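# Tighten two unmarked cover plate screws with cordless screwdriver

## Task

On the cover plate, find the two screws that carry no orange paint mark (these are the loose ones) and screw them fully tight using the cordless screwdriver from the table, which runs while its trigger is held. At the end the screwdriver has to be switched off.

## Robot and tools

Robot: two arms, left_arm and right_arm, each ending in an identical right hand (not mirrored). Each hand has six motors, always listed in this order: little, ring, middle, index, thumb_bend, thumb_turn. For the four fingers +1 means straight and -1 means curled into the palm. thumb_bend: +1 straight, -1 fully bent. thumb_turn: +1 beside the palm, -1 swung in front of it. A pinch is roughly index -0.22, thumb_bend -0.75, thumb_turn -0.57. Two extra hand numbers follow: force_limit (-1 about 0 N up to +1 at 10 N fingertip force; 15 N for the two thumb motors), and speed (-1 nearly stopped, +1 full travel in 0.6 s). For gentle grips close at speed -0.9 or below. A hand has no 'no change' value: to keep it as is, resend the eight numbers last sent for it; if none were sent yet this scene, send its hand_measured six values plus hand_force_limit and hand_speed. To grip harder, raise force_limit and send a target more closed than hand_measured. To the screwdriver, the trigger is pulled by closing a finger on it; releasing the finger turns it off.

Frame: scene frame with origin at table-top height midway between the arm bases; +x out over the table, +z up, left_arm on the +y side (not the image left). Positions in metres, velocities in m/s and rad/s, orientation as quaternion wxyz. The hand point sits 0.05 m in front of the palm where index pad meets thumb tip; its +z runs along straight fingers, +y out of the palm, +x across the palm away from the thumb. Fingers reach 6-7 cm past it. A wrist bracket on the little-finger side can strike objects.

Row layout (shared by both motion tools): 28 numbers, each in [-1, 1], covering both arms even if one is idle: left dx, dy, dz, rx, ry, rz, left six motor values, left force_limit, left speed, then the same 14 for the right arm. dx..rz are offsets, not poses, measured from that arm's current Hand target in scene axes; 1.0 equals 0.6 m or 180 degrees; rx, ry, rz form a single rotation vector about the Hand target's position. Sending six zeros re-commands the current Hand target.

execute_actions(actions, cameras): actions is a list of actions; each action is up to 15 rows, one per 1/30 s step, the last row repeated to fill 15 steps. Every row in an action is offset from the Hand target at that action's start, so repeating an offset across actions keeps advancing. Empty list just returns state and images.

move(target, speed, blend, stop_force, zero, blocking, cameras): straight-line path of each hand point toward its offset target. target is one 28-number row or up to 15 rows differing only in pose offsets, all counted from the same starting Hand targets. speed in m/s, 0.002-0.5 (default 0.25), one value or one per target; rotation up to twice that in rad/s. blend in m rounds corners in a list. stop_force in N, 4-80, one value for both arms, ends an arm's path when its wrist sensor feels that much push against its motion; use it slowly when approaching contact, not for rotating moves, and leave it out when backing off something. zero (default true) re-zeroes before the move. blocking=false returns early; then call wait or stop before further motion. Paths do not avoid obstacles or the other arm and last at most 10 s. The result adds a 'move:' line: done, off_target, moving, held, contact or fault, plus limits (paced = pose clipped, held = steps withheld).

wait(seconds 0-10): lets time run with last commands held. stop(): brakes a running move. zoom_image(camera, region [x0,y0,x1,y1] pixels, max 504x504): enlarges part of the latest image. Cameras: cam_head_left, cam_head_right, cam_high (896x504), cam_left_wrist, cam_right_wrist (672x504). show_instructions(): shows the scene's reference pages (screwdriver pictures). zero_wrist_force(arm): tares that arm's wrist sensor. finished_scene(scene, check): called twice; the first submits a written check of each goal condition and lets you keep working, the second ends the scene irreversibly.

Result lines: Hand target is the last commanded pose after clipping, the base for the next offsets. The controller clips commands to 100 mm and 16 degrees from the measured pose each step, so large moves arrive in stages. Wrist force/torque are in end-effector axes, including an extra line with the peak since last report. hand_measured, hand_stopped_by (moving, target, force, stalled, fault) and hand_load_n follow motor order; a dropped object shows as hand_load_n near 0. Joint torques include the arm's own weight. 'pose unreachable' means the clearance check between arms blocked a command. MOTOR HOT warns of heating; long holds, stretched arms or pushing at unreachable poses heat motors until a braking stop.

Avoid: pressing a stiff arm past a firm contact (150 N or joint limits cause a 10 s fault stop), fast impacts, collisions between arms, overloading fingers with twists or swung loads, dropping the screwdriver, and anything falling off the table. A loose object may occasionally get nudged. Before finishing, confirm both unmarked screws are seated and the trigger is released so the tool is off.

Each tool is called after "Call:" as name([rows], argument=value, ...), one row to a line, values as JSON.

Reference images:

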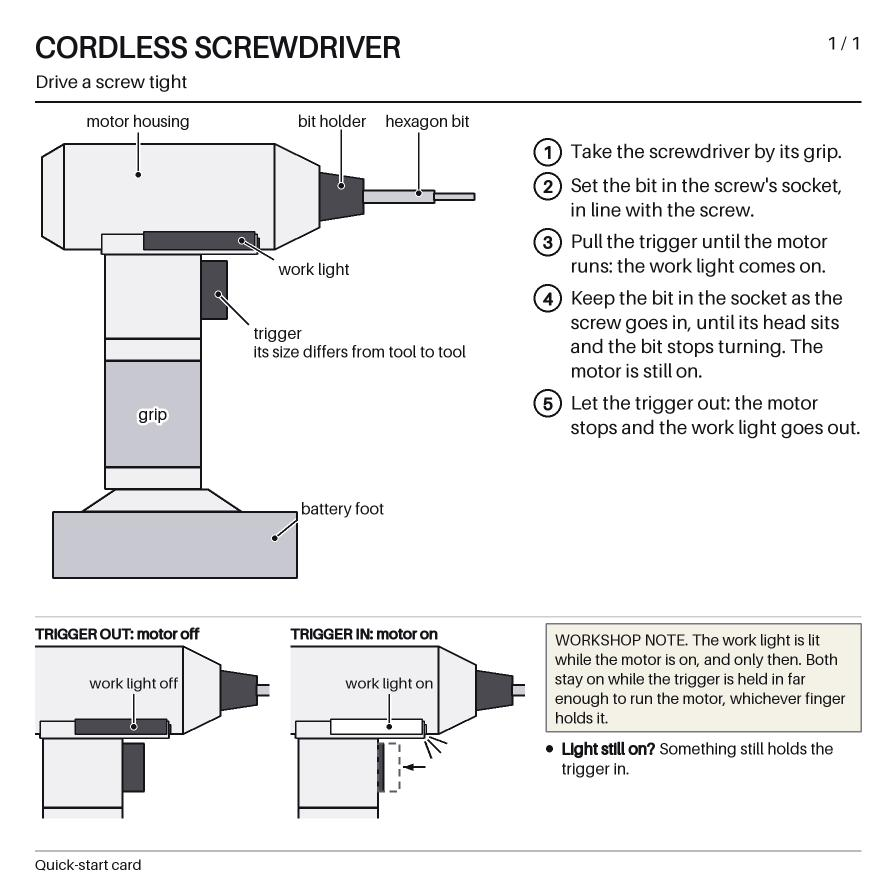

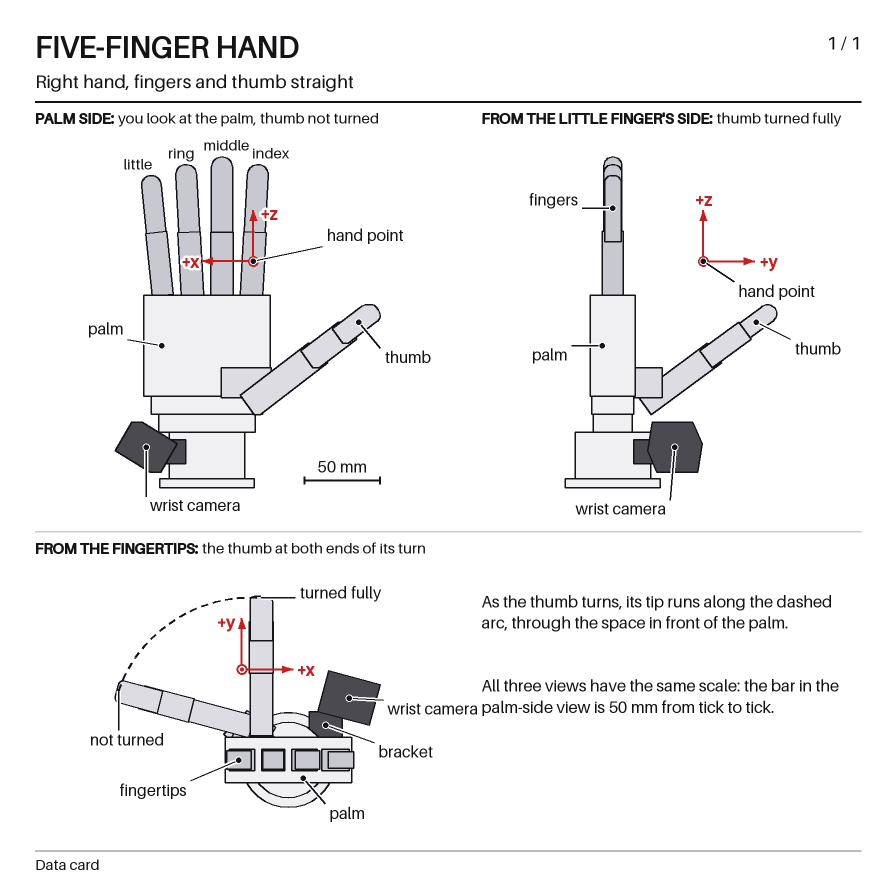

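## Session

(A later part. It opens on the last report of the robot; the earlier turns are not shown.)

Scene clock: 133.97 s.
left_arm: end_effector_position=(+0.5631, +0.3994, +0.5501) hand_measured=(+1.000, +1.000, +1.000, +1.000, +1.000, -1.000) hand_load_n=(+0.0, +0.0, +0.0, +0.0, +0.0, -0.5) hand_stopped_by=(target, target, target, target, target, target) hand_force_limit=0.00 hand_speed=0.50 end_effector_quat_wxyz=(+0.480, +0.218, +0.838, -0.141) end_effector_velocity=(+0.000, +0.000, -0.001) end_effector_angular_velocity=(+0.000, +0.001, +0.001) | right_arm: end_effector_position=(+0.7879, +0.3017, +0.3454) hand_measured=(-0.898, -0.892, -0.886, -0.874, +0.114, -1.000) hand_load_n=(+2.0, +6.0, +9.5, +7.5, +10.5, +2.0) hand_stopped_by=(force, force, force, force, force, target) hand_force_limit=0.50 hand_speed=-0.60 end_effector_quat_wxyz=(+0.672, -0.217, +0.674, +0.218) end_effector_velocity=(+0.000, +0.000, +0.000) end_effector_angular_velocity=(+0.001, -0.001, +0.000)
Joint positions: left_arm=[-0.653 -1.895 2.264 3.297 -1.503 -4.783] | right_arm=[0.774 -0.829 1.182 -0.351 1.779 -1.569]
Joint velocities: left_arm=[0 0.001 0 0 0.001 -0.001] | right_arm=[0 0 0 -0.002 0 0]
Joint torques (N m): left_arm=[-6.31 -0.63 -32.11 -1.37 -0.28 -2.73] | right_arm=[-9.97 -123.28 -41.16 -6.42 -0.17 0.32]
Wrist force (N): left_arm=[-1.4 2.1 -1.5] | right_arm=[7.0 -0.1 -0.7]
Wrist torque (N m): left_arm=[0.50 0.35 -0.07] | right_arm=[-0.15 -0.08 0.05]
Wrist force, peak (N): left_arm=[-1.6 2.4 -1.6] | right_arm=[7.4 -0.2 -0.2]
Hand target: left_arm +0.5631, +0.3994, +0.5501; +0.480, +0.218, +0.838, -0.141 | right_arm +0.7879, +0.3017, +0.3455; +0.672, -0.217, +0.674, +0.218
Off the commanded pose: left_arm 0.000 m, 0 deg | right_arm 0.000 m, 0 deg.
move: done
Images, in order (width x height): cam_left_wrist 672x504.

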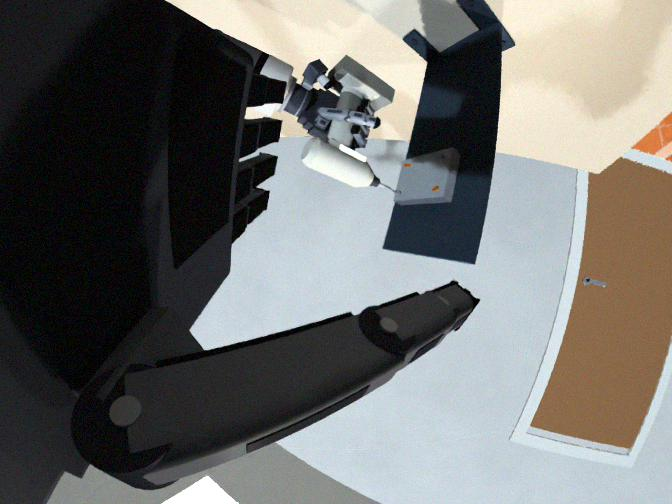

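Call:
move([
  [0,0,0,0,0,0,1,1,1,1,1,-1,0,0.5,-0.0040,-0.0029,0,0,0,0,-0.98,-0.98,-0.98,-0.9,-0.98,-1,0.5,-0.6],
  [0,0,0,0,0,0,1,1,1,1,1,-1,0,0.5,-0.0102,0.0056,0,0,0,0,-0.98,-0.98,-0.98,-0.9,-0.98,-1,0.5,-0.6],
], speed=0.02, cameras=[])

Call:
move(target=[0,0,0,0,0,0,1,1,1,1,1,-1,0,0.5,0.0040,0.0029,0,0,0,0,-0.98,-0.98,-0.98,-0.9,-0.98,-1,0.5,-0.6], speed=0.006, stop_force=4, cameras=["cam_left_wrist"])

Call:
zoom_image(camera="cam_left_wrist", region=[380, 177, 420, 207])

Scene clock: 135.00 s.
left_arm: end_effector_position=(+0.5631, +0.3994, +0.5501) hand_measured=(+1.000, +1.000, +1.000, +1.000, +1.000, -1.000) hand_load_n=(+0.0, +0.0, +0.0, +0.0, +0.0, -0.5) hand_stopped_by=(target, target, target, target, target, target) hand_force_limit=0.00 hand_speed=0.50 end_effector_quat_wxyz=(+0.480, +0.218, +0.838, -0.141) end_effector_velocity=(+0.000, -0.001, +0.000) end_effector_angular_velocity=(-0.001, +0.001, -0.001) | right_arm: end_effector_position=(+0.7817, +0.3052, +0.3455) hand_measured=(-0.898, -0.892, -0.886, -0.874, +0.114, -1.000) hand_load_n=(+2.0, +6.0, +9.5, +7.5, +11.0, +2.0) hand_stopped_by=(force, force, force, force, force, target) hand_force_limit=0.50 hand_speed=-0.60 end_effector_quat_wxyz=(+0.672, -0.217, +0.674, +0.218) end_effector_velocity=(+0.000, +0.000, +0.001) end_effector_angular_velocity=(+0.000, +0.000, +0.001)
Joint positions: left_arm=[-0.653 -1.895 2.264 3.297 -1.503 -4.783] | right_arm=[0.781 -0.83 1.183 -0.351 1.786 -1.569]
Joint velocities: left_arm=[-0.001 0 0 0 0 -0.001] | right_arm=[0 -0.001 0 0.001 -0.001 0]
Joint torques (N m): left_arm=[-5.82 -2.88 -32.58 -1.41 -0.57 -2.59] | right_arm=[-10.74 -115.52 -43.51 -2.54 0.14 0.42]
Wrist force (N): left_arm=[-1.6 1.8 -1.7] | right_arm=[7.3 -0.1 -0.9]
Wrist torque (N m): left_arm=[0.45 0.40 -0.10] | right_arm=[-0.14 -0.11 0.06]
Wrist force, peak (N): left_arm=[-1.1 2.6 -1.8] | right_arm=[7.5 -0.2 -0.1]
Hand target: left_arm +0.5631, +0.3994, +0.5501; +0.480, +0.218, +0.838, -0.141 | right_arm +0.7818, +0.3050, +0.3455; +0.672, -0.217, +0.674, +0.218
Off the commanded pose: left_arm 0.000 m, 0 deg | right_arm 0.000 m, 0 deg.
move: done
No camera images: "cameras" was empty.

Scene clock: 136.40 s.
left_arm: end_effector_position=(+0.5631, +0.3994, +0.5501) hand_measured=(+1.000, +1.000, +1.000, +1.000, +1.000, -1.000) hand_load_n=(+0.0, +0.0, +0.0, +0.0, +0.0, -0.5) hand_stopped_by=(target, target, target, target, target, target) hand_force_limit=0.00 hand_speed=0.50 end_effector_quat_wxyz=(+0.480, +0.218, +0.838, -0.141) end_effector_velocity=(+0.000, +0.000, +0.000) end_effector_angular_velocity=(-0.001, +0.000, +0.001) | right_arm: end_effector_position=(+0.7842, +0.3068, +0.3455) hand_measured=(-0.898, -0.892, -0.886, -0.874, +0.114, -1.000) hand_load_n=(+2.5, +6.5, +9.5, +7.0, +11.0, +1.5) hand_stopped_by=(force, force, force, force, force, target) hand_force_limit=0.50 hand_speed=-0.60 end_effector_quat_wxyz=(+0.672, -0.217, +0.674, +0.218) end_effector_velocity=(+0.000, +0.000, +0.000) end_effector_angular_velocity=(+0.000, -0.001, +0.000)
Joint positions: left_arm=[-0.653 -1.895 2.264 3.297 -1.503 -4.783] | right_arm=[0.78 -0.825 1.175 -0.348 1.786 -1.569]
Joint velocities: left_arm=[0 0 0 -0.001 0 -0.001] | right_arm=[0 0 0 -0.001 0 0]
Joint torques (N m): left_arm=[-5.64 -1.47 -32.44 -1.61 -0.5 -2.88] | right_arm=[-11.28 -120.36 -41.3 -5.79 0.19 0.16]
Wrist force (N): left_arm=[-1.2 2.2 -1.5] | right_arm=[5.1 -0.7 -3.1]
Wrist torque (N m): left_arm=[0.50 0.33 -0.06] | right_arm=[-0.02 -0.33 0.02]
Wrist force, peak (N): left_arm=[-1.4 2.6 -1.7] | right_arm=[7.5 -0.2 -0.8]
Hand target: left_arm +0.5631, +0.3994, +0.5501; +0.480, +0.218, +0.838, -0.141 | right_arm +0.7842, +0.3068, +0.3455; +0.672, -0.217, +0.674, +0.218
Off the commanded pose: left_arm 0.000 m, 0 deg | right_arm 0.000 m, 0 deg.
move: done
Images, in order (width x height): cam_left_wrist 672x504.

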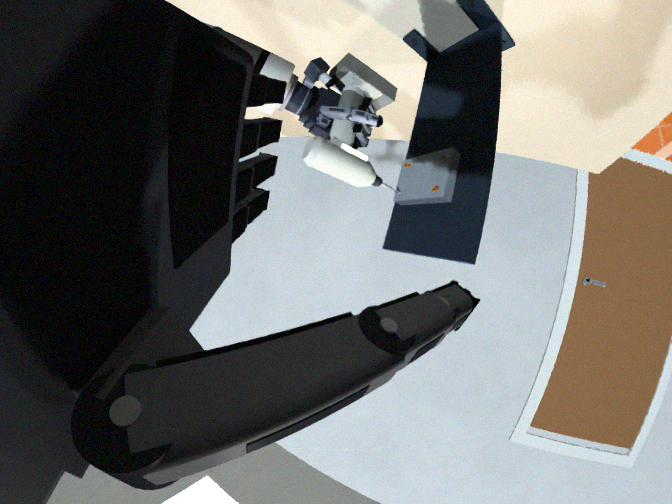

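Scaled by 12.600 from the camera's 672x504 image, which has a finer 960x720 frame.

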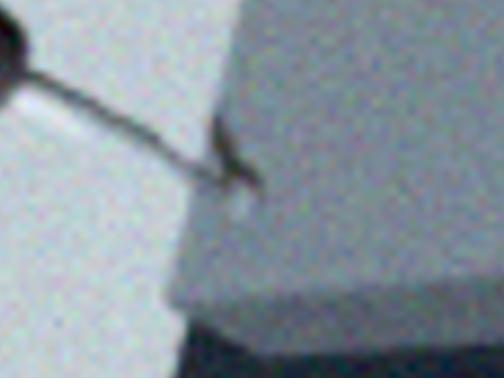

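Call:
move(target=[0,0,0,0,0,0,1,1,1,1,1,-1,0,0.5,0.00135,0.00098,0,0,0,0,-0.98,-0.98,-0.98,-0.9,-0.98,-1,0.5,-0.6], speed=0.006, stop_force=10, cameras=["cam_left_wrist"])

Call:
zoom_image(camera="cam_left_wrist", region=[380, 177, 420, 207])

Scene clock: 137.63 s.
left_arm: end_effector_position=(+0.5631, +0.3994, +0.5501) hand_measured=(+1.000, +1.000, +1.000, +1.000, +1.000, -1.000) hand_load_n=(+0.0, +0.0, +0.0, +0.0, +0.0, +0.0) hand_stopped_by=(target, target, target, target, target, target) hand_force_limit=0.00 hand_speed=0.50 end_effector_quat_wxyz=(+0.480, +0.218, +0.838, -0.141) end_effector_velocity=(+0.000, +0.000, +0.000) end_effector_angular_velocity=(+0.001, +0.001, +0.001) | right_arm: end_effector_position=(+0.7850, +0.3074, +0.3455) hand_measured=(-0.898, -0.892, -0.886, -0.874, +0.114, -1.000) hand_load_n=(+2.5, +6.5, +9.5, +7.0, +11.0, +1.5) hand_stopped_by=(force, force, force, force, force, target) hand_force_limit=0.50 hand_speed=-0.60 end_effector_quat_wxyz=(+0.672, -0.217, +0.674, +0.218) end_effector_velocity=(+0.000, +0.000, +0.000) end_effector_angular_velocity=(-0.001, +0.001, +0.000)
Joint positions: left_arm=[-0.653 -1.895 2.264 3.297 -1.503 -4.783] | right_arm=[0.78 -0.824 1.172 -0.346 1.785 -1.569]
Joint velocities: left_arm=[0 0.001 0 0 0.001 0] | right_arm=[0 -0.001 0 0.002 0 0]
Joint torques (N m): left_arm=[-3.95 2.97 -33.08 -1.81 -0.83 -2.48] | right_arm=[-13.6 -109.96 -42.29 -2.28 -1.12 0.18]
Wrist force (N): left_arm=[-1.4 1.8 -1.4] | right_arm=[5.7 -0.6 -3.0]
Wrist torque (N m): left_arm=[0.43 0.34 -0.08] | right_arm=[-0.03 -0.30 0.03]
Wrist force, peak (N): left_arm=[-1.4 2.3 -2.2] | right_arm=[6.8 -0.9 -5.6]
Hand target: left_arm +0.5631, +0.3994, +0.5501; +0.480, +0.218, +0.838, -0.141 | right_arm +0.7850, +0.3074, +0.3455; +0.672, -0.217, +0.674, +0.218
Off the commanded pose: left_arm 0.000 m, 0 deg | right_arm 0.000 m, 0 deg.
move: done
Images, in order (width x height): cam_left_wrist 672x504.

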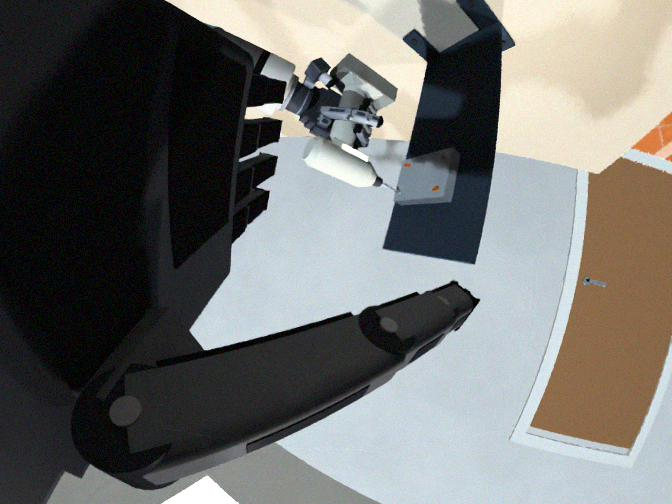

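Scaled by 12.600 from the camera's 672x504 image, which has a finer 960x720 frame.

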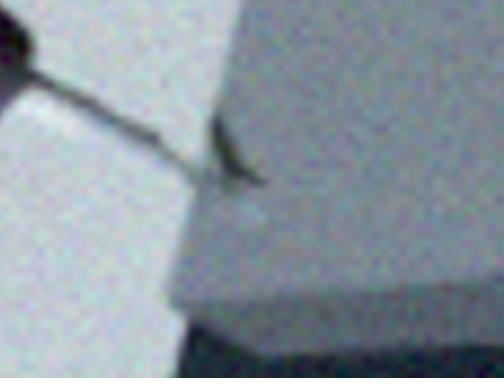

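Call:
move(target=[0,0,0,0,0,0,1,1,1,1,1,-1,0,0.5,0.0027,0.00196,0,0,0,0,-0.98,-0.98,-0.98,-0.9,-0.98,-1,0.5,-0.6], speed=0.003, stop_force=12, cameras=["cam_left_wrist"])

Call:
zoom_image(camera="cam_left_wrist", region=[380, 177, 420, 207])

Scene clock: 139.17 s.
left_arm: end_effector_position=(+0.5631, +0.3994, +0.5501) hand_measured=(+1.000, +1.000, +1.000, +1.000, +1.000, -1.000) hand_load_n=(+0.0, +0.0, +0.0, +0.0, +0.0, +0.0) hand_stopped_by=(target, target, target, target, target, target) hand_force_limit=0.00 hand_speed=0.50 end_effector_quat_wxyz=(+0.480, +0.218, +0.838, -0.141) end_effector_velocity=(+0.000, +0.000, +0.000) end_effector_angular_velocity=(+0.000, +0.000, +0.000) | right_arm: end_effector_position=(+0.7857, +0.3078, +0.3454) hand_measured=(-0.898, -0.892, -0.886, -0.874, +0.114, -1.000) hand_load_n=(+2.5, +6.0, +8.5, +6.0, +12.0, +0.5) hand_stopped_by=(force, force, force, force, force, target) hand_force_limit=0.50 hand_speed=-0.60 end_effector_quat_wxyz=(+0.672, -0.217, +0.674, +0.218) end_effector_velocity=(+0.000, +0.000, +0.001) end_effector_angular_velocity=(+0.001, -0.001, +0.000)
Joint positions: left_arm=[-0.653 -1.895 2.264 3.297 -1.503 -4.783] | right_arm=[0.78 -0.822 1.17 -0.345 1.785 -1.569]
Joint velocities: left_arm=[0 0.001 0 -0.001 0 0] | right_arm=[0 0 0 -0.002 0 0]
Joint torques (N m): left_arm=[-5.24 0.07 -33.68 -1.94 -1.03 -2.83] | right_arm=[-7.26 -118.47 -51.68 -6.2 1.94 0.16]
Wrist force (N): left_arm=[-1.5 2.3 -1.5] | right_arm=[8.5 1.7 -10.7]
Wrist torque (N m): left_arm=[0.53 0.37 -0.07] | right_arm=[0.08 -0.35 -0.04]
Wrist force, peak (N): left_arm=[-1.5 2.5 -1.8] | right_arm=[10.7 0.8 -17.5]
Hand target: left_arm +0.5631, +0.3994, +0.5501; +0.480, +0.218, +0.838, -0.141 | right_arm +0.7857, +0.3079, +0.3454; +0.672, -0.217, +0.674, +0.218
Off the commanded pose: left_arm 0.000 m, 0 deg | right_arm 0.001 m, 0 deg.
move: contact (right_arm)
Images, in order (width x height): cam_left_wrist 672x504.

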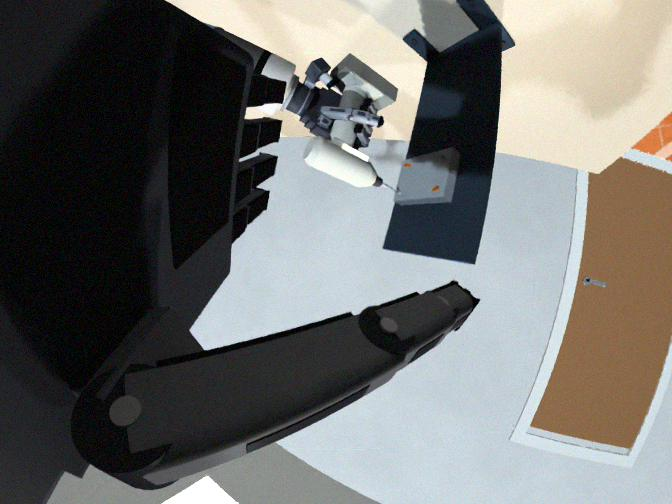

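Scaled by 12.600 from the camera's 672x504 image, which has a finer 960x720 frame.

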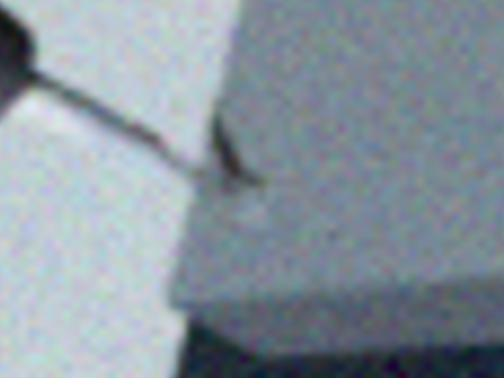

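Call:
wait(seconds=0.5, cameras=["cam_left_wrist","cam_high"])

Call:
zoom_image(camera="cam_left_wrist", region=[360, 165, 440, 225])

Call:
zoom_image(camera="cam_high", region=[420, 165, 480, 210])

Scene clock: 139.80 s.
left_arm: end_effector_position=(+0.5631, +0.3994, +0.5501) hand_measured=(+1.000, +1.000, +1.000, +1.000, +1.000, -1.000) hand_load_n=(+0.0, +0.0, +0.0, +0.0, +0.0, +0.0) hand_stopped_by=(target, target, target, target, target, target) hand_force_limit=0.00 hand_speed=0.50 end_effector_quat_wxyz=(+0.480, +0.218, +0.838, -0.141) end_effector_velocity=(+0.000, -0.001, -0.001) end_effector_angular_velocity=(-0.001, +0.001, -0.001) | right_arm: end_effector_position=(+0.7857, +0.3078, +0.3454) hand_measured=(-0.898, -0.892, -0.886, -0.874, +0.114, -1.000) hand_load_n=(+2.5, +6.0, +9.0, +6.0, +11.5, +0.5) hand_stopped_by=(force, force, force, force, force, target) hand_force_limit=0.50 hand_speed=-0.60 end_effector_quat_wxyz=(+0.672, -0.217, +0.674, +0.218) end_effector_velocity=(+0.000, +0.000, -0.002) end_effector_angular_velocity=(+0.000, +0.000, +0.000)
Joint positions: left_arm=[-0.653 -1.895 2.264 3.297 -1.503 -4.783] | right_arm=[0.78 -0.822 1.17 -0.345 1.785 -1.569]
Joint velocities: left_arm=[0 0.001 0 0 -0.001 -0.001] | right_arm=[0 0.002 0 -0.001 0 0]
Joint torques (N m): left_arm=[-3.75 -0.74 -34.1 -1.82 -0.74 -2.62] | right_arm=[0.42 -113.75 -53.42 -4.53 1.93 0.03]
Wrist force (N): left_arm=[-1.6 2.4 -1.2] | right_arm=[11.2 1.0 -17.4]
Wrist torque (N m): left_arm=[0.52 0.37 -0.08] | right_arm=[0.34 -0.53 0.12]
Wrist force, peak (N): left_arm=[-1.5 2.7 -1.6] | right_arm=[11.2 1.0 -17.4]
Hand target: left_arm +0.5631, +0.3994, +0.5501; +0.480, +0.218, +0.838, -0.141 | right_arm +0.7857, +0.3079, +0.3454; +0.672, -0.217, +0.674, +0.218
Off the commanded pose: left_arm 0.000 m, 0 deg | right_arm 0.001 m, 0 deg.
wait: 0.50 s; at rest by 0.03 s
Images, in order (width x height): cam_high 896x504, cam_left_wrist 672x504.

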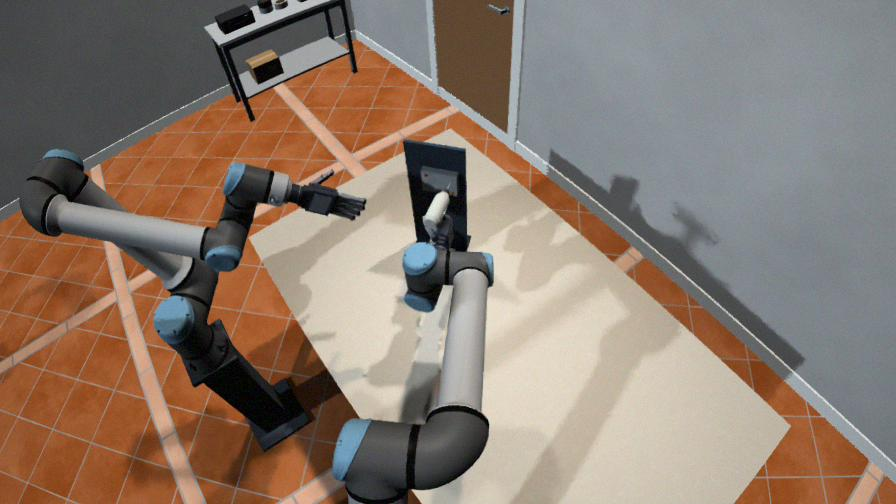

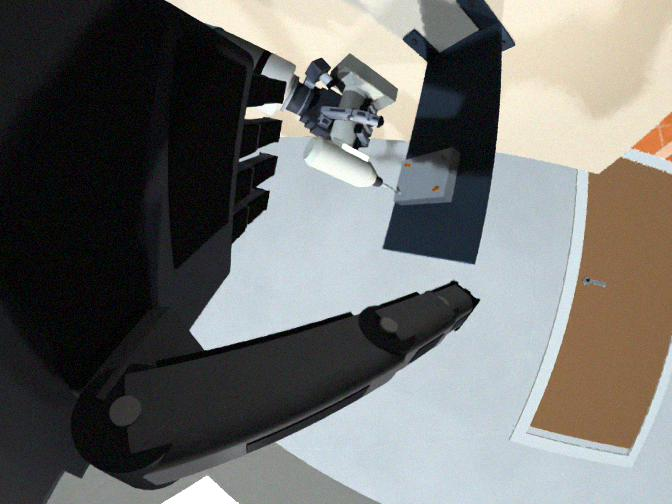

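Scaled by 6.300 from the camera's 672x504 image, which has a finer 960x720 frame.

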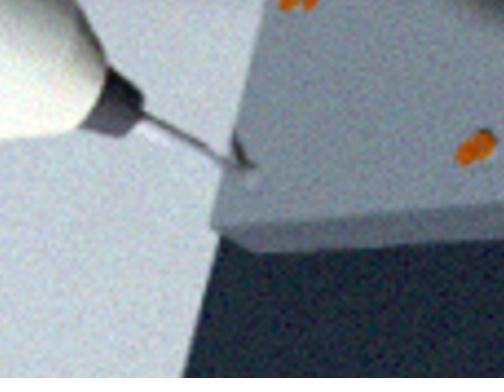

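Scaled by 8.400.

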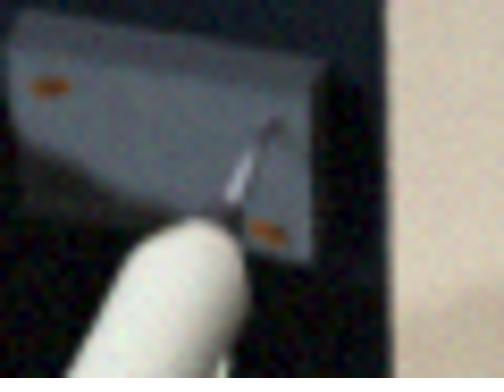

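Call:
move(target=[0,0,0,0,0,0,1,1,1,1,1,-1,0,0.5,0,0,0,0,0,0,-0.98,-0.98,-0.98,-0.5,-0.98,-1,0.5,-0.6], speed=0.02, cameras=["cam_left_wrist"])

Call:
zoom_image(camera="cam_left_wrist", region=[360, 165, 440, 225])

Call:
move(target=[0.1283,0.2667,0.0167,0,0,-0.1944,1,1,1,1,1,-1,0,0.5,-0.0203,-0.0147,0,0,0,0,-0.98,-0.98,-0.98,-0.5,-0.98,-1,0.5,-0.6], speed=0.12, cameras=["cam_left_wrist","cam_right_wrist","cam_high"])

Call:
zoom_image(camera="cam_left_wrist", region=[370, 150, 450, 210])

Call:
zoom_image(camera="cam_right_wrist", region=[330, 140, 450, 280])

Scene clock: 141.00 s.
left_arm: end_effector_position=(+0.5631, +0.3994, +0.5501) hand_measured=(+1.000, +1.000, +1.000, +1.000, +1.000, -1.000) hand_load_n=(+0.0, +0.0, +0.0, +0.0, +0.0, +0.0) hand_stopped_by=(target, target, target, target, target, target) hand_force_limit=0.00 hand_speed=0.50 end_effector_quat_wxyz=(+0.480, +0.218, +0.838, -0.141) end_effector_velocity=(+0.000, +0.000, +0.000) end_effector_angular_velocity=(+0.000, -0.001, +0.000) | right_arm: end_effector_position=(+0.7857, +0.3079, +0.3454) hand_measured=(-0.898, -0.892, -0.886, -0.500, +0.114, -1.000) hand_load_n=(+3.0, +6.0, +8.5, +0.0, +12.5, +0.5) hand_stopped_by=(force, force, force, target, force, target) hand_force_limit=0.50 hand_speed=-0.60 end_effector_quat_wxyz=(+0.672, -0.217, +0.674, +0.218) end_effector_velocity=(+0.000, +0.000, +0.001) end_effector_angular_velocity=(+0.000, +0.000, +0.000)
Joint positions: left_arm=[-0.653 -1.895 2.264 3.297 -1.503 -4.783] | right_arm=[0.78 -0.822 1.17 -0.345 1.785 -1.569]
Joint velocities: left_arm=[0 0 0 0 0 0.001] | right_arm=[0 -0.001 0 0.001 0 0]
Joint torques (N m): left_arm=[-4.97 -0.59 -34.71 -2.14 -0.39 -3.27] | right_arm=[8.09 -113.66 -50.11 -6.33 2.05 0.22]
Wrist force (N): left_arm=[-1.2 1.9 -1.6] | right_arm=[11.0 -0.1 -17.4]
Wrist torque (N m): left_arm=[0.47 0.33 -0.07] | right_arm=[0.36 -0.58 0.17]
Wrist force, peak (N): left_arm=[-1.7 2.5 -1.6] | right_arm=[11.2 -0.1 -18.2]
Hand target: left_arm +0.5631, +0.3994, +0.5501; +0.480, +0.218, +0.838, -0.141 | right_arm +0.7857, +0.3079, +0.3454; +0.672, -0.217, +0.674, +0.218
Off the commanded pose: left_arm 0.000 m, 0 deg | right_arm 0.000 m, 0 deg.
move: done
Images, in order (width x height): cam_left_wrist 672x504.

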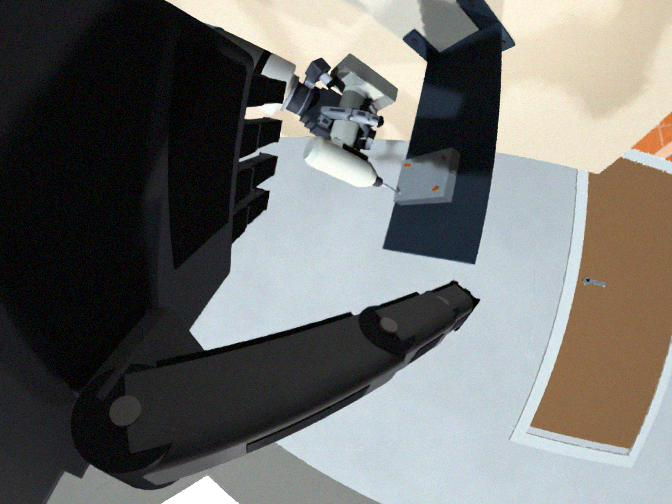

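Scaled by 6.300 from the camera's 672x504 image, which has a finer 960x720 frame.

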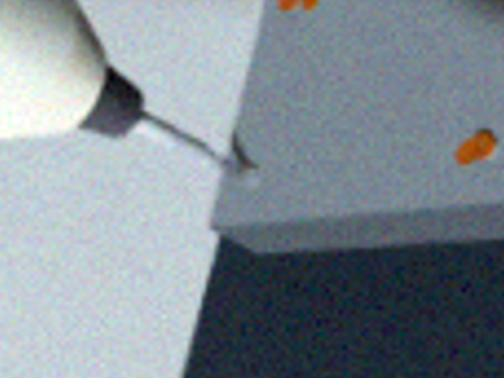

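Scene clock: 144.03 s.
left_arm: end_effector_position=(+0.6403, +0.5602, +0.5604) hand_measured=(+1.000, +1.000, +1.000, +1.000, +1.000, -1.000) hand_load_n=(+0.0, +0.0, +0.0, +0.0, +0.0, +0.0) hand_stopped_by=(target, target, target, target, target, target) hand_force_limit=0.00 hand_speed=0.50 end_effector_quat_wxyz=(+0.415, +0.460, +0.734, -0.278) end_effector_velocity=(+0.000, +0.000, +0.000) end_effector_angular_velocity=(-0.001, +0.001, +0.001) | right_arm: end_effector_position=(+0.7734, +0.2990, +0.3454) hand_measured=(-0.898, -0.892, -0.886, -0.500, +0.114, -1.000) hand_load_n=(+2.0, +6.5, +10.5, +0.0, +10.0, +2.5) hand_stopped_by=(force, force, force, target, force, target) hand_force_limit=0.50 hand_speed=-0.60 end_effector_quat_wxyz=(+0.672, -0.217, +0.674, +0.218) end_effector_velocity=(+0.000, +0.000, +0.002) end_effector_angular_velocity=(+0.002, -0.002, +0.000)
Joint positions: left_arm=[0.005 -1.644 1.979 3.804 -2.504 -3.849] | right_arm=[0.783 -0.846 1.211 -0.363 1.788 -1.569]
Joint velocities: left_arm=[0.001 0 0 0 -0.001 -0.001] | right_arm=[0 -0.001 0 -0.002 0 0]
Joint torques (N m): left_arm=[-1.25 -49.33 -31.95 -1.97 -2.79 2.96] | right_arm=[11.78 -107.47 -52.81 -4.14 1.66 0.26]
Wrist force (N): left_arm=[-1.6 2.4 -1.7] | right_arm=[6.9 -0.4 -0.7]
Wrist torque (N m): left_arm=[0.57 0.40 -0.09] | right_arm=[-0.19 -0.06 0.03]
Wrist force, peak (N): left_arm=[-1.2 4.1 -2.4] | right_arm=[11.1 -0.1 -18.2]
Hand target: left_arm +0.6402, +0.5602, +0.5603; +0.415, +0.460, +0.734, -0.278 | right_arm +0.7735, +0.2990, +0.3454; +0.672, -0.217, +0.674, +0.218
Off the commanded pose: left_arm 0.001 m, 0 deg | right_arm 0.000 m, 0 deg.
move: done
Images, in order (width x height): cam_high 896x504, cam_left_wrist 672x504, cam_right_wrist 672x504.

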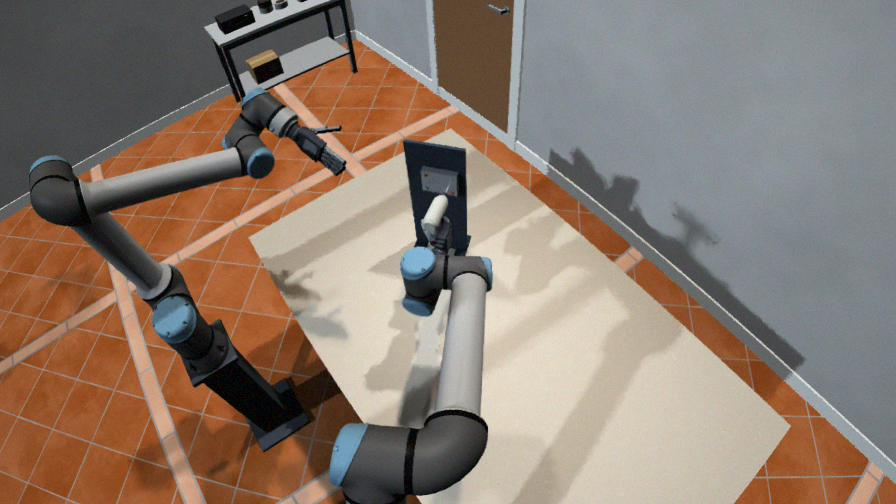

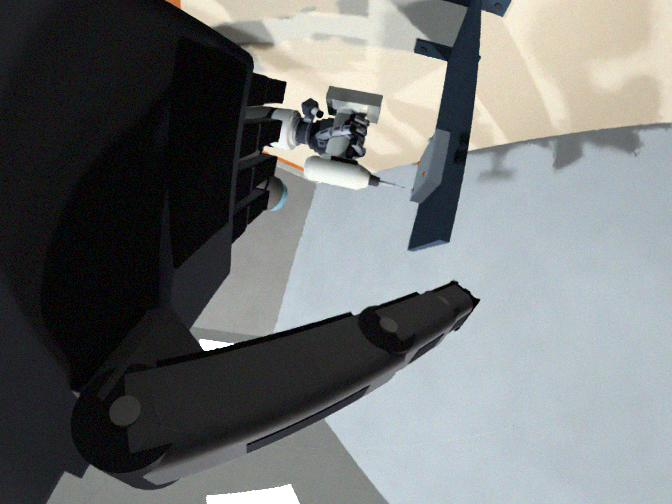

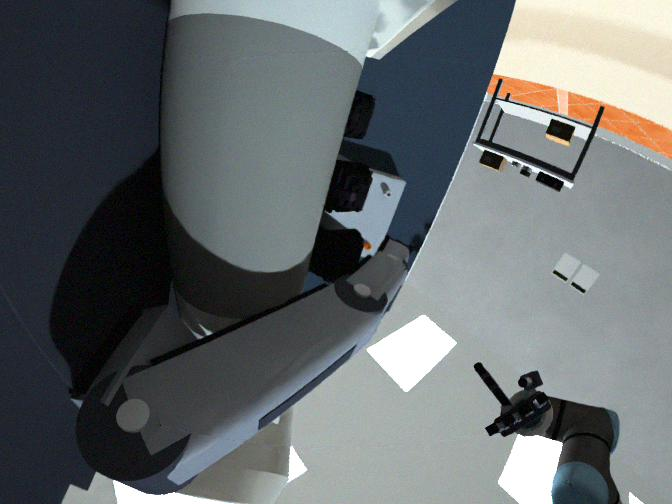

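Scaled by 6.300 from the camera's 672x504 image, which has a finer 960x720 frame.

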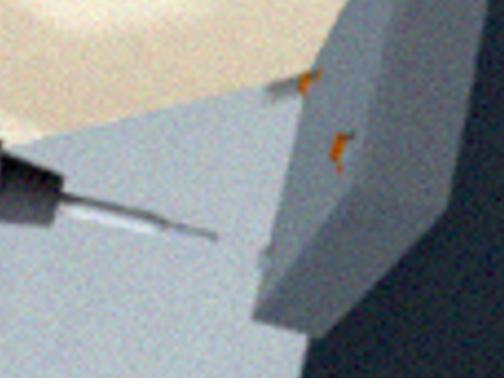

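Scaled by 3.600 from the camera's 672x504 image, which has a finer 960x720 frame.

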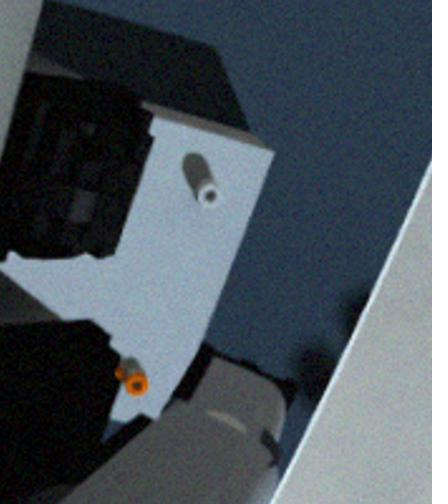

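Call:
zoom_image(camera="cam_left_wrist", region=[400, 155, 440, 195])

Call:
zoom_image(camera="cam_high", region=[420, 165, 480, 210])

Scaled by 12.600 from the camera's 672x504 image, which has a finer 960x720 frame.

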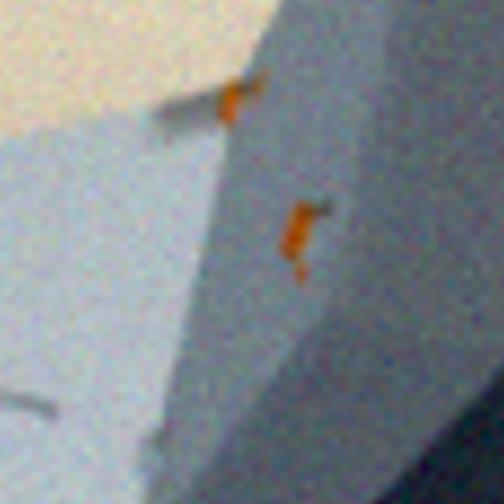

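Scaled by 8.400.

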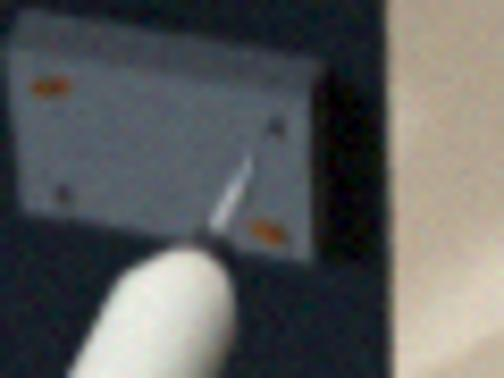

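Call:
move([
  [0,0,0,0,0,0,1,1,1,1,1,-1,0,0.5,-0.0135,-0.0098,0,0,0,0,-0.98,-0.98,-0.98,-0.5,-0.98,-1,0.5,-0.6],
  [0,0,0,0,0,0,1,1,1,1,1,-1,0,0.5,-0.0942,0.1042,-0.0983,0,0,0,-0.98,-0.98,-0.98,-0.5,-0.98,-1,0.5,-0.6],
], speed=0.06)

Call:
zoom_image(camera="cam_left_wrist", region=[390, 110, 450, 155])

Call:
zoom_image(camera="cam_high", region=[410, 165, 470, 210])

Call:
zoom_image(camera="cam_head_right", region=[295, 115, 355, 160])

Scene clock: 147.17 s.
left_arm: end_effector_position=(+0.6402, +0.5602, +0.5603) hand_measured=(+1.000, +1.000, +1.000, +1.000, +1.000, -1.000) hand_load_n=(+0.0, -0.5, +0.0, +0.0, +0.0, +0.0) hand_stopped_by=(target, target, target, target, target, target) hand_force_limit=0.00 hand_speed=0.50 end_effector_quat_wxyz=(+0.415, +0.460, +0.734, -0.278) end_effector_velocity=(+0.000, +0.000, +0.000) end_effector_angular_velocity=(+0.000, +0.000, -0.001) | right_arm: end_effector_position=(+0.7168, +0.3617, +0.2865) hand_measured=(-0.898, -0.892, -0.886, -0.500, +0.114, -1.000) hand_load_n=(+1.5, +6.0, +10.5, +0.0, +10.0, +2.5) hand_stopped_by=(force, force, force, target, force, target) hand_force_limit=0.50 hand_speed=-0.60 end_effector_quat_wxyz=(+0.672, -0.217, +0.674, +0.218) end_effector_velocity=(+0.002, -0.003, +0.003) end_effector_angular_velocity=(+0.001, +0.000, +0.000)
Joint positions: left_arm=[0.005 -1.644 1.979 3.804 -2.504 -3.849] | right_arm=[0.871 -0.761 1.169 -0.407 1.876 -1.569]
Joint velocities: left_arm=[0 0 0 0.001 -0.001 0.001] | right_arm=[-0.003 -0.005 0.003 0.001 -0.003 0]
Joint torques (N m): left_arm=[9.45 -51.09 -30.61 -6.85 -1.44 -2.77] | right_arm=[-12.84 -130.91 -39.55 -3.17 -2.11 0.33]
Wrist force (N): left_arm=[-1.5 2.4 -1.4] | right_arm=[6.7 -0.4 -0.3]
Wrist torque (N m): left_arm=[0.55 0.38 -0.09] | right_arm=[-0.20 -0.06 0.03]
Wrist force, peak (N): left_arm=[-2.1 3.1 -1.5] | right_arm=[7.9 1.1 -1.0]
Hand target: left_arm +0.6402, +0.5602, +0.5603; +0.415, +0.460, +0.734, -0.278 | right_arm +0.7170, +0.3616, +0.2865; +0.672, -0.217, +0.674, +0.218
Off the commanded pose: left_arm 0.000 m, 0 deg | right_arm 0.000 m, 0 deg.
move: done

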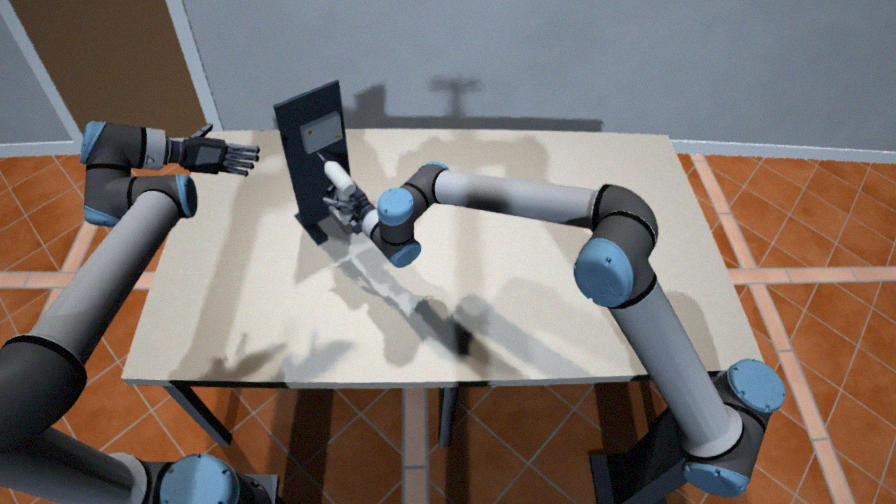

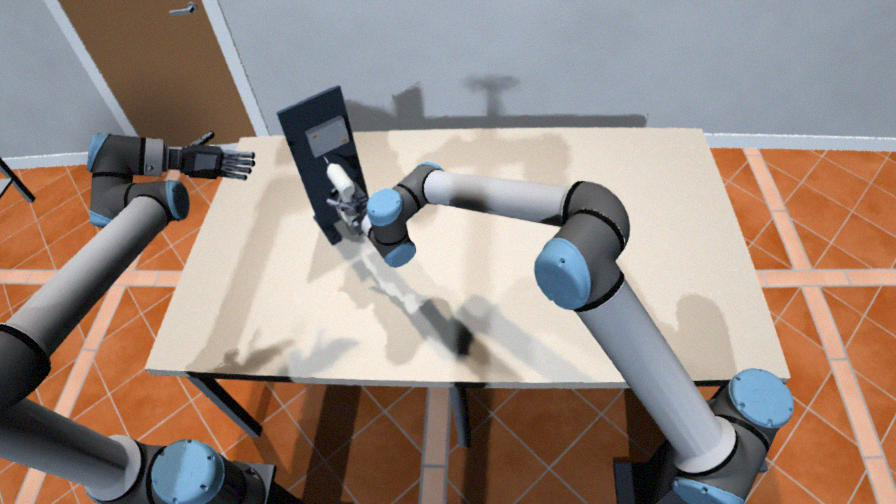

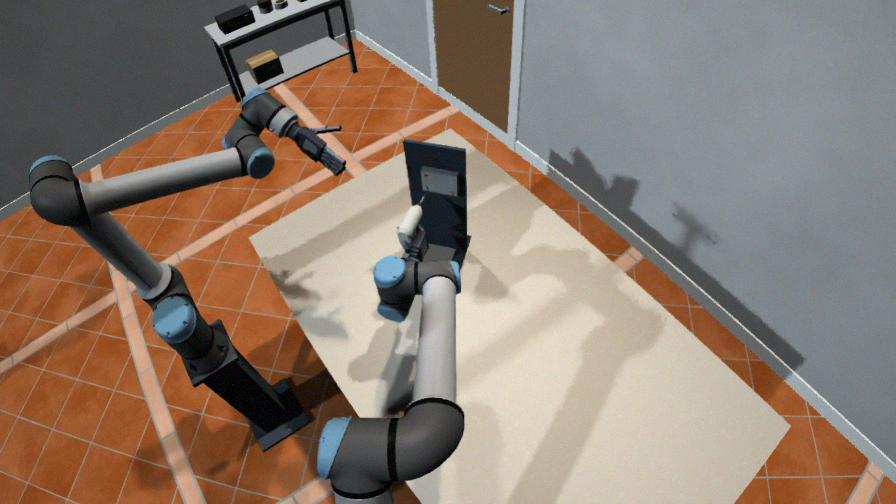

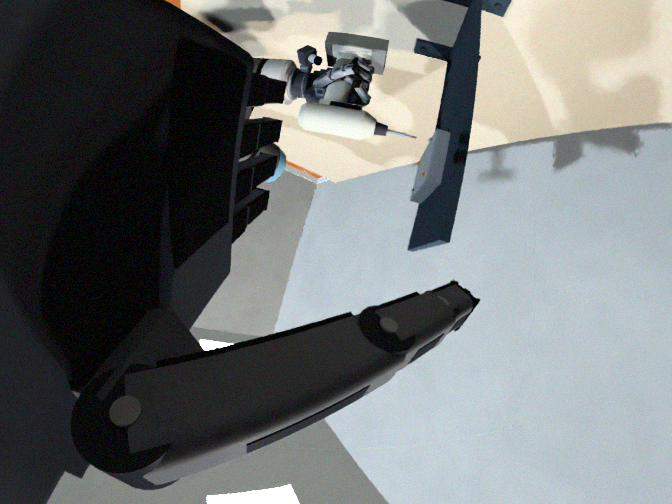

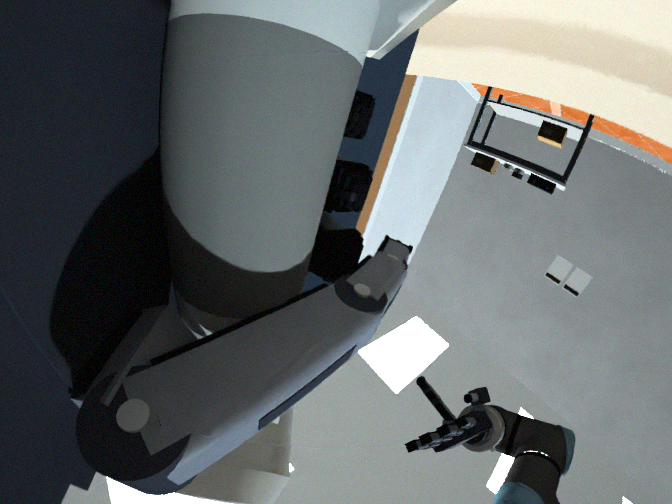

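Scaled by 8.400 from the camera's 672x504 image, which has a finer 960x720 frame.

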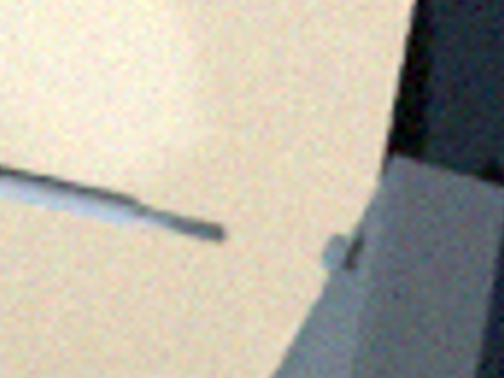

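Scaled by 8.400.

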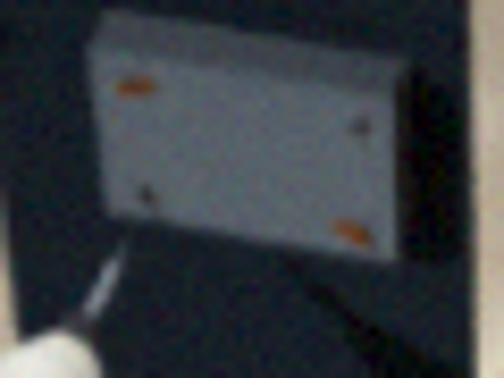

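Scaled by 8.400.

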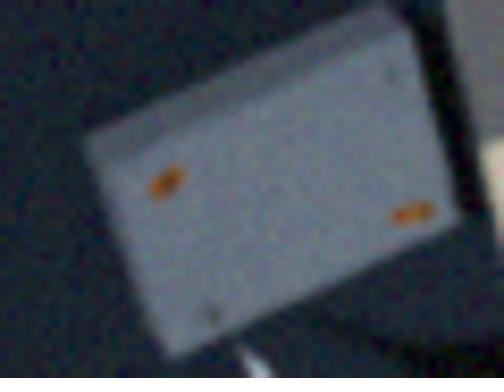

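Call:
move(target=[0,0,0,0,0,0,1,1,1,1,1,-1,0,0.5,0.0157,0.0124,-0.0013,0,0,0,-0.98,-0.98,-0.98,-0.9,-0.98,-1,0.5,-0.6], speed=0.02, stop_force=6, cameras=["cam_left_wrist", "cam_high"])

Call:
zoom_image(camera="cam_left_wrist", region=[390, 110, 450, 155])

Call:
zoom_image(camera="cam_high", region=[410, 165, 470, 210])

Scene clock: 149.87 s.
left_arm: end_effector_position=(+0.6402, +0.5602, +0.5603) hand_measured=(+1.000, +1.000, +1.000, +1.000, +1.000, -1.000) hand_load_n=(+0.0, +0.0, +0.0, +0.0, +0.0, +0.0) hand_stopped_by=(target, target, target, target, target, target) hand_force_limit=0.00 hand_speed=0.50 end_effector_quat_wxyz=(+0.415, +0.460, +0.734, -0.278) end_effector_velocity=(+0.000, +0.000, +0.000) end_effector_angular_velocity=(+0.001, -0.001, +0.000) | right_arm: end_effector_position=(+0.7264, +0.3690, +0.2857) hand_measured=(-0.898, -0.892, -0.886, -0.874, +0.114, -1.000) hand_load_n=(+2.0, +6.0, +10.0, +8.0, +10.0, +2.0) hand_stopped_by=(force, force, force, force, force, target) hand_force_limit=0.50 hand_speed=-0.60 end_effector_quat_wxyz=(+0.672, -0.217, +0.674, +0.218) end_effector_velocity=(+0.000, +0.000, +0.000) end_effector_angular_velocity=(+0.000, +0.000, +0.000)
Joint positions: left_arm=[0.005 -1.644 1.979 3.804 -2.504 -3.849] | right_arm=[0.867 -0.742 1.136 -0.392 1.873 -1.569]
Joint velocities: left_arm=[0 0 0 0 0 0.001] | right_arm=[0 0 0 0 0 0]
Joint torques (N m): left_arm=[6.74 -51.44 -32.45 -6.41 -0.58 -2.47] | right_arm=[11.54 -129.13 -40.85 -6.34 1.19 0.19]
Wrist force (N): left_arm=[-1.5 2.2 -1.5] | right_arm=[7.1 -0.4 -1.1]
Wrist torque (N m): left_arm=[0.54 0.38 -0.09] | right_arm=[-0.17 -0.08 0.04]
Wrist force, peak (N): left_arm=[-1.7 3.0 -1.4] | right_arm=[7.5 -0.3 -0.9]
Hand target: left_arm +0.6402, +0.5602, +0.5603; +0.415, +0.460, +0.734, -0.278 | right_arm +0.7264, +0.3690, +0.2857; +0.672, -0.217, +0.674, +0.218
Off the commanded pose: left_arm 0.000 m, 0 deg | right_arm 0.000 m, 0 deg.
move: done
Images, in order (width x height): cam_high 896x504, cam_left_wrist 672x504.

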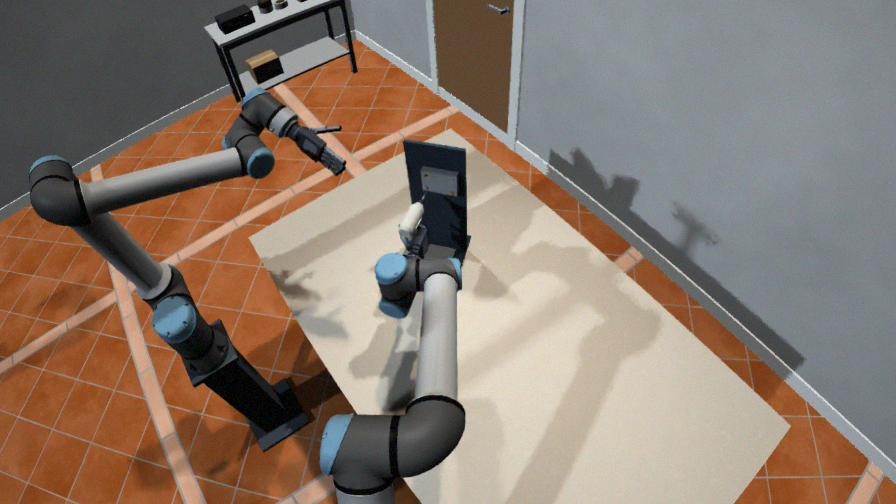

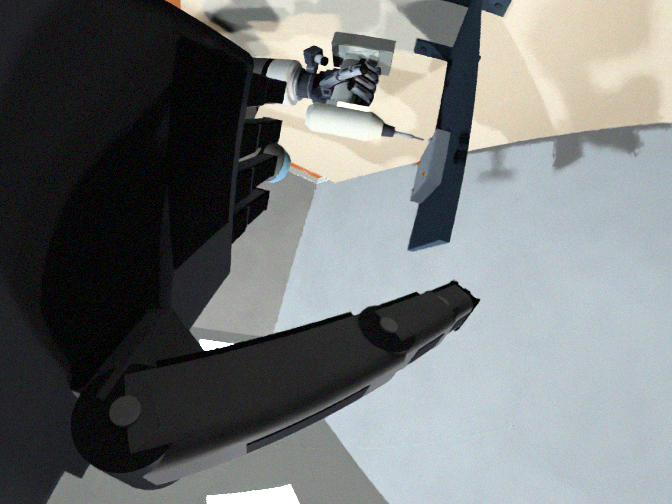

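Scaled by 8.400 from the camera's 672x504 image, which has a finer 960x720 frame.

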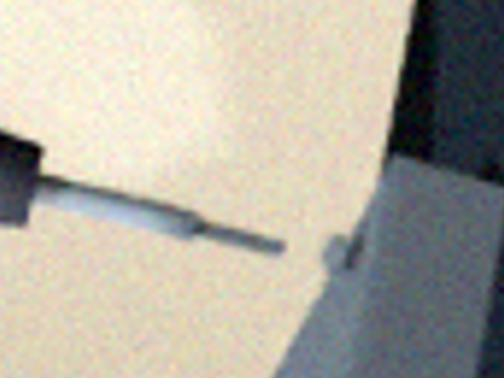

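Scaled by 8.400.

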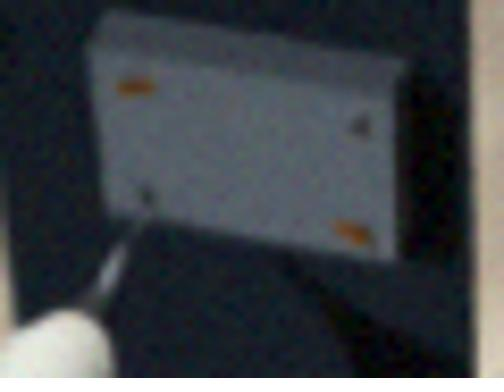

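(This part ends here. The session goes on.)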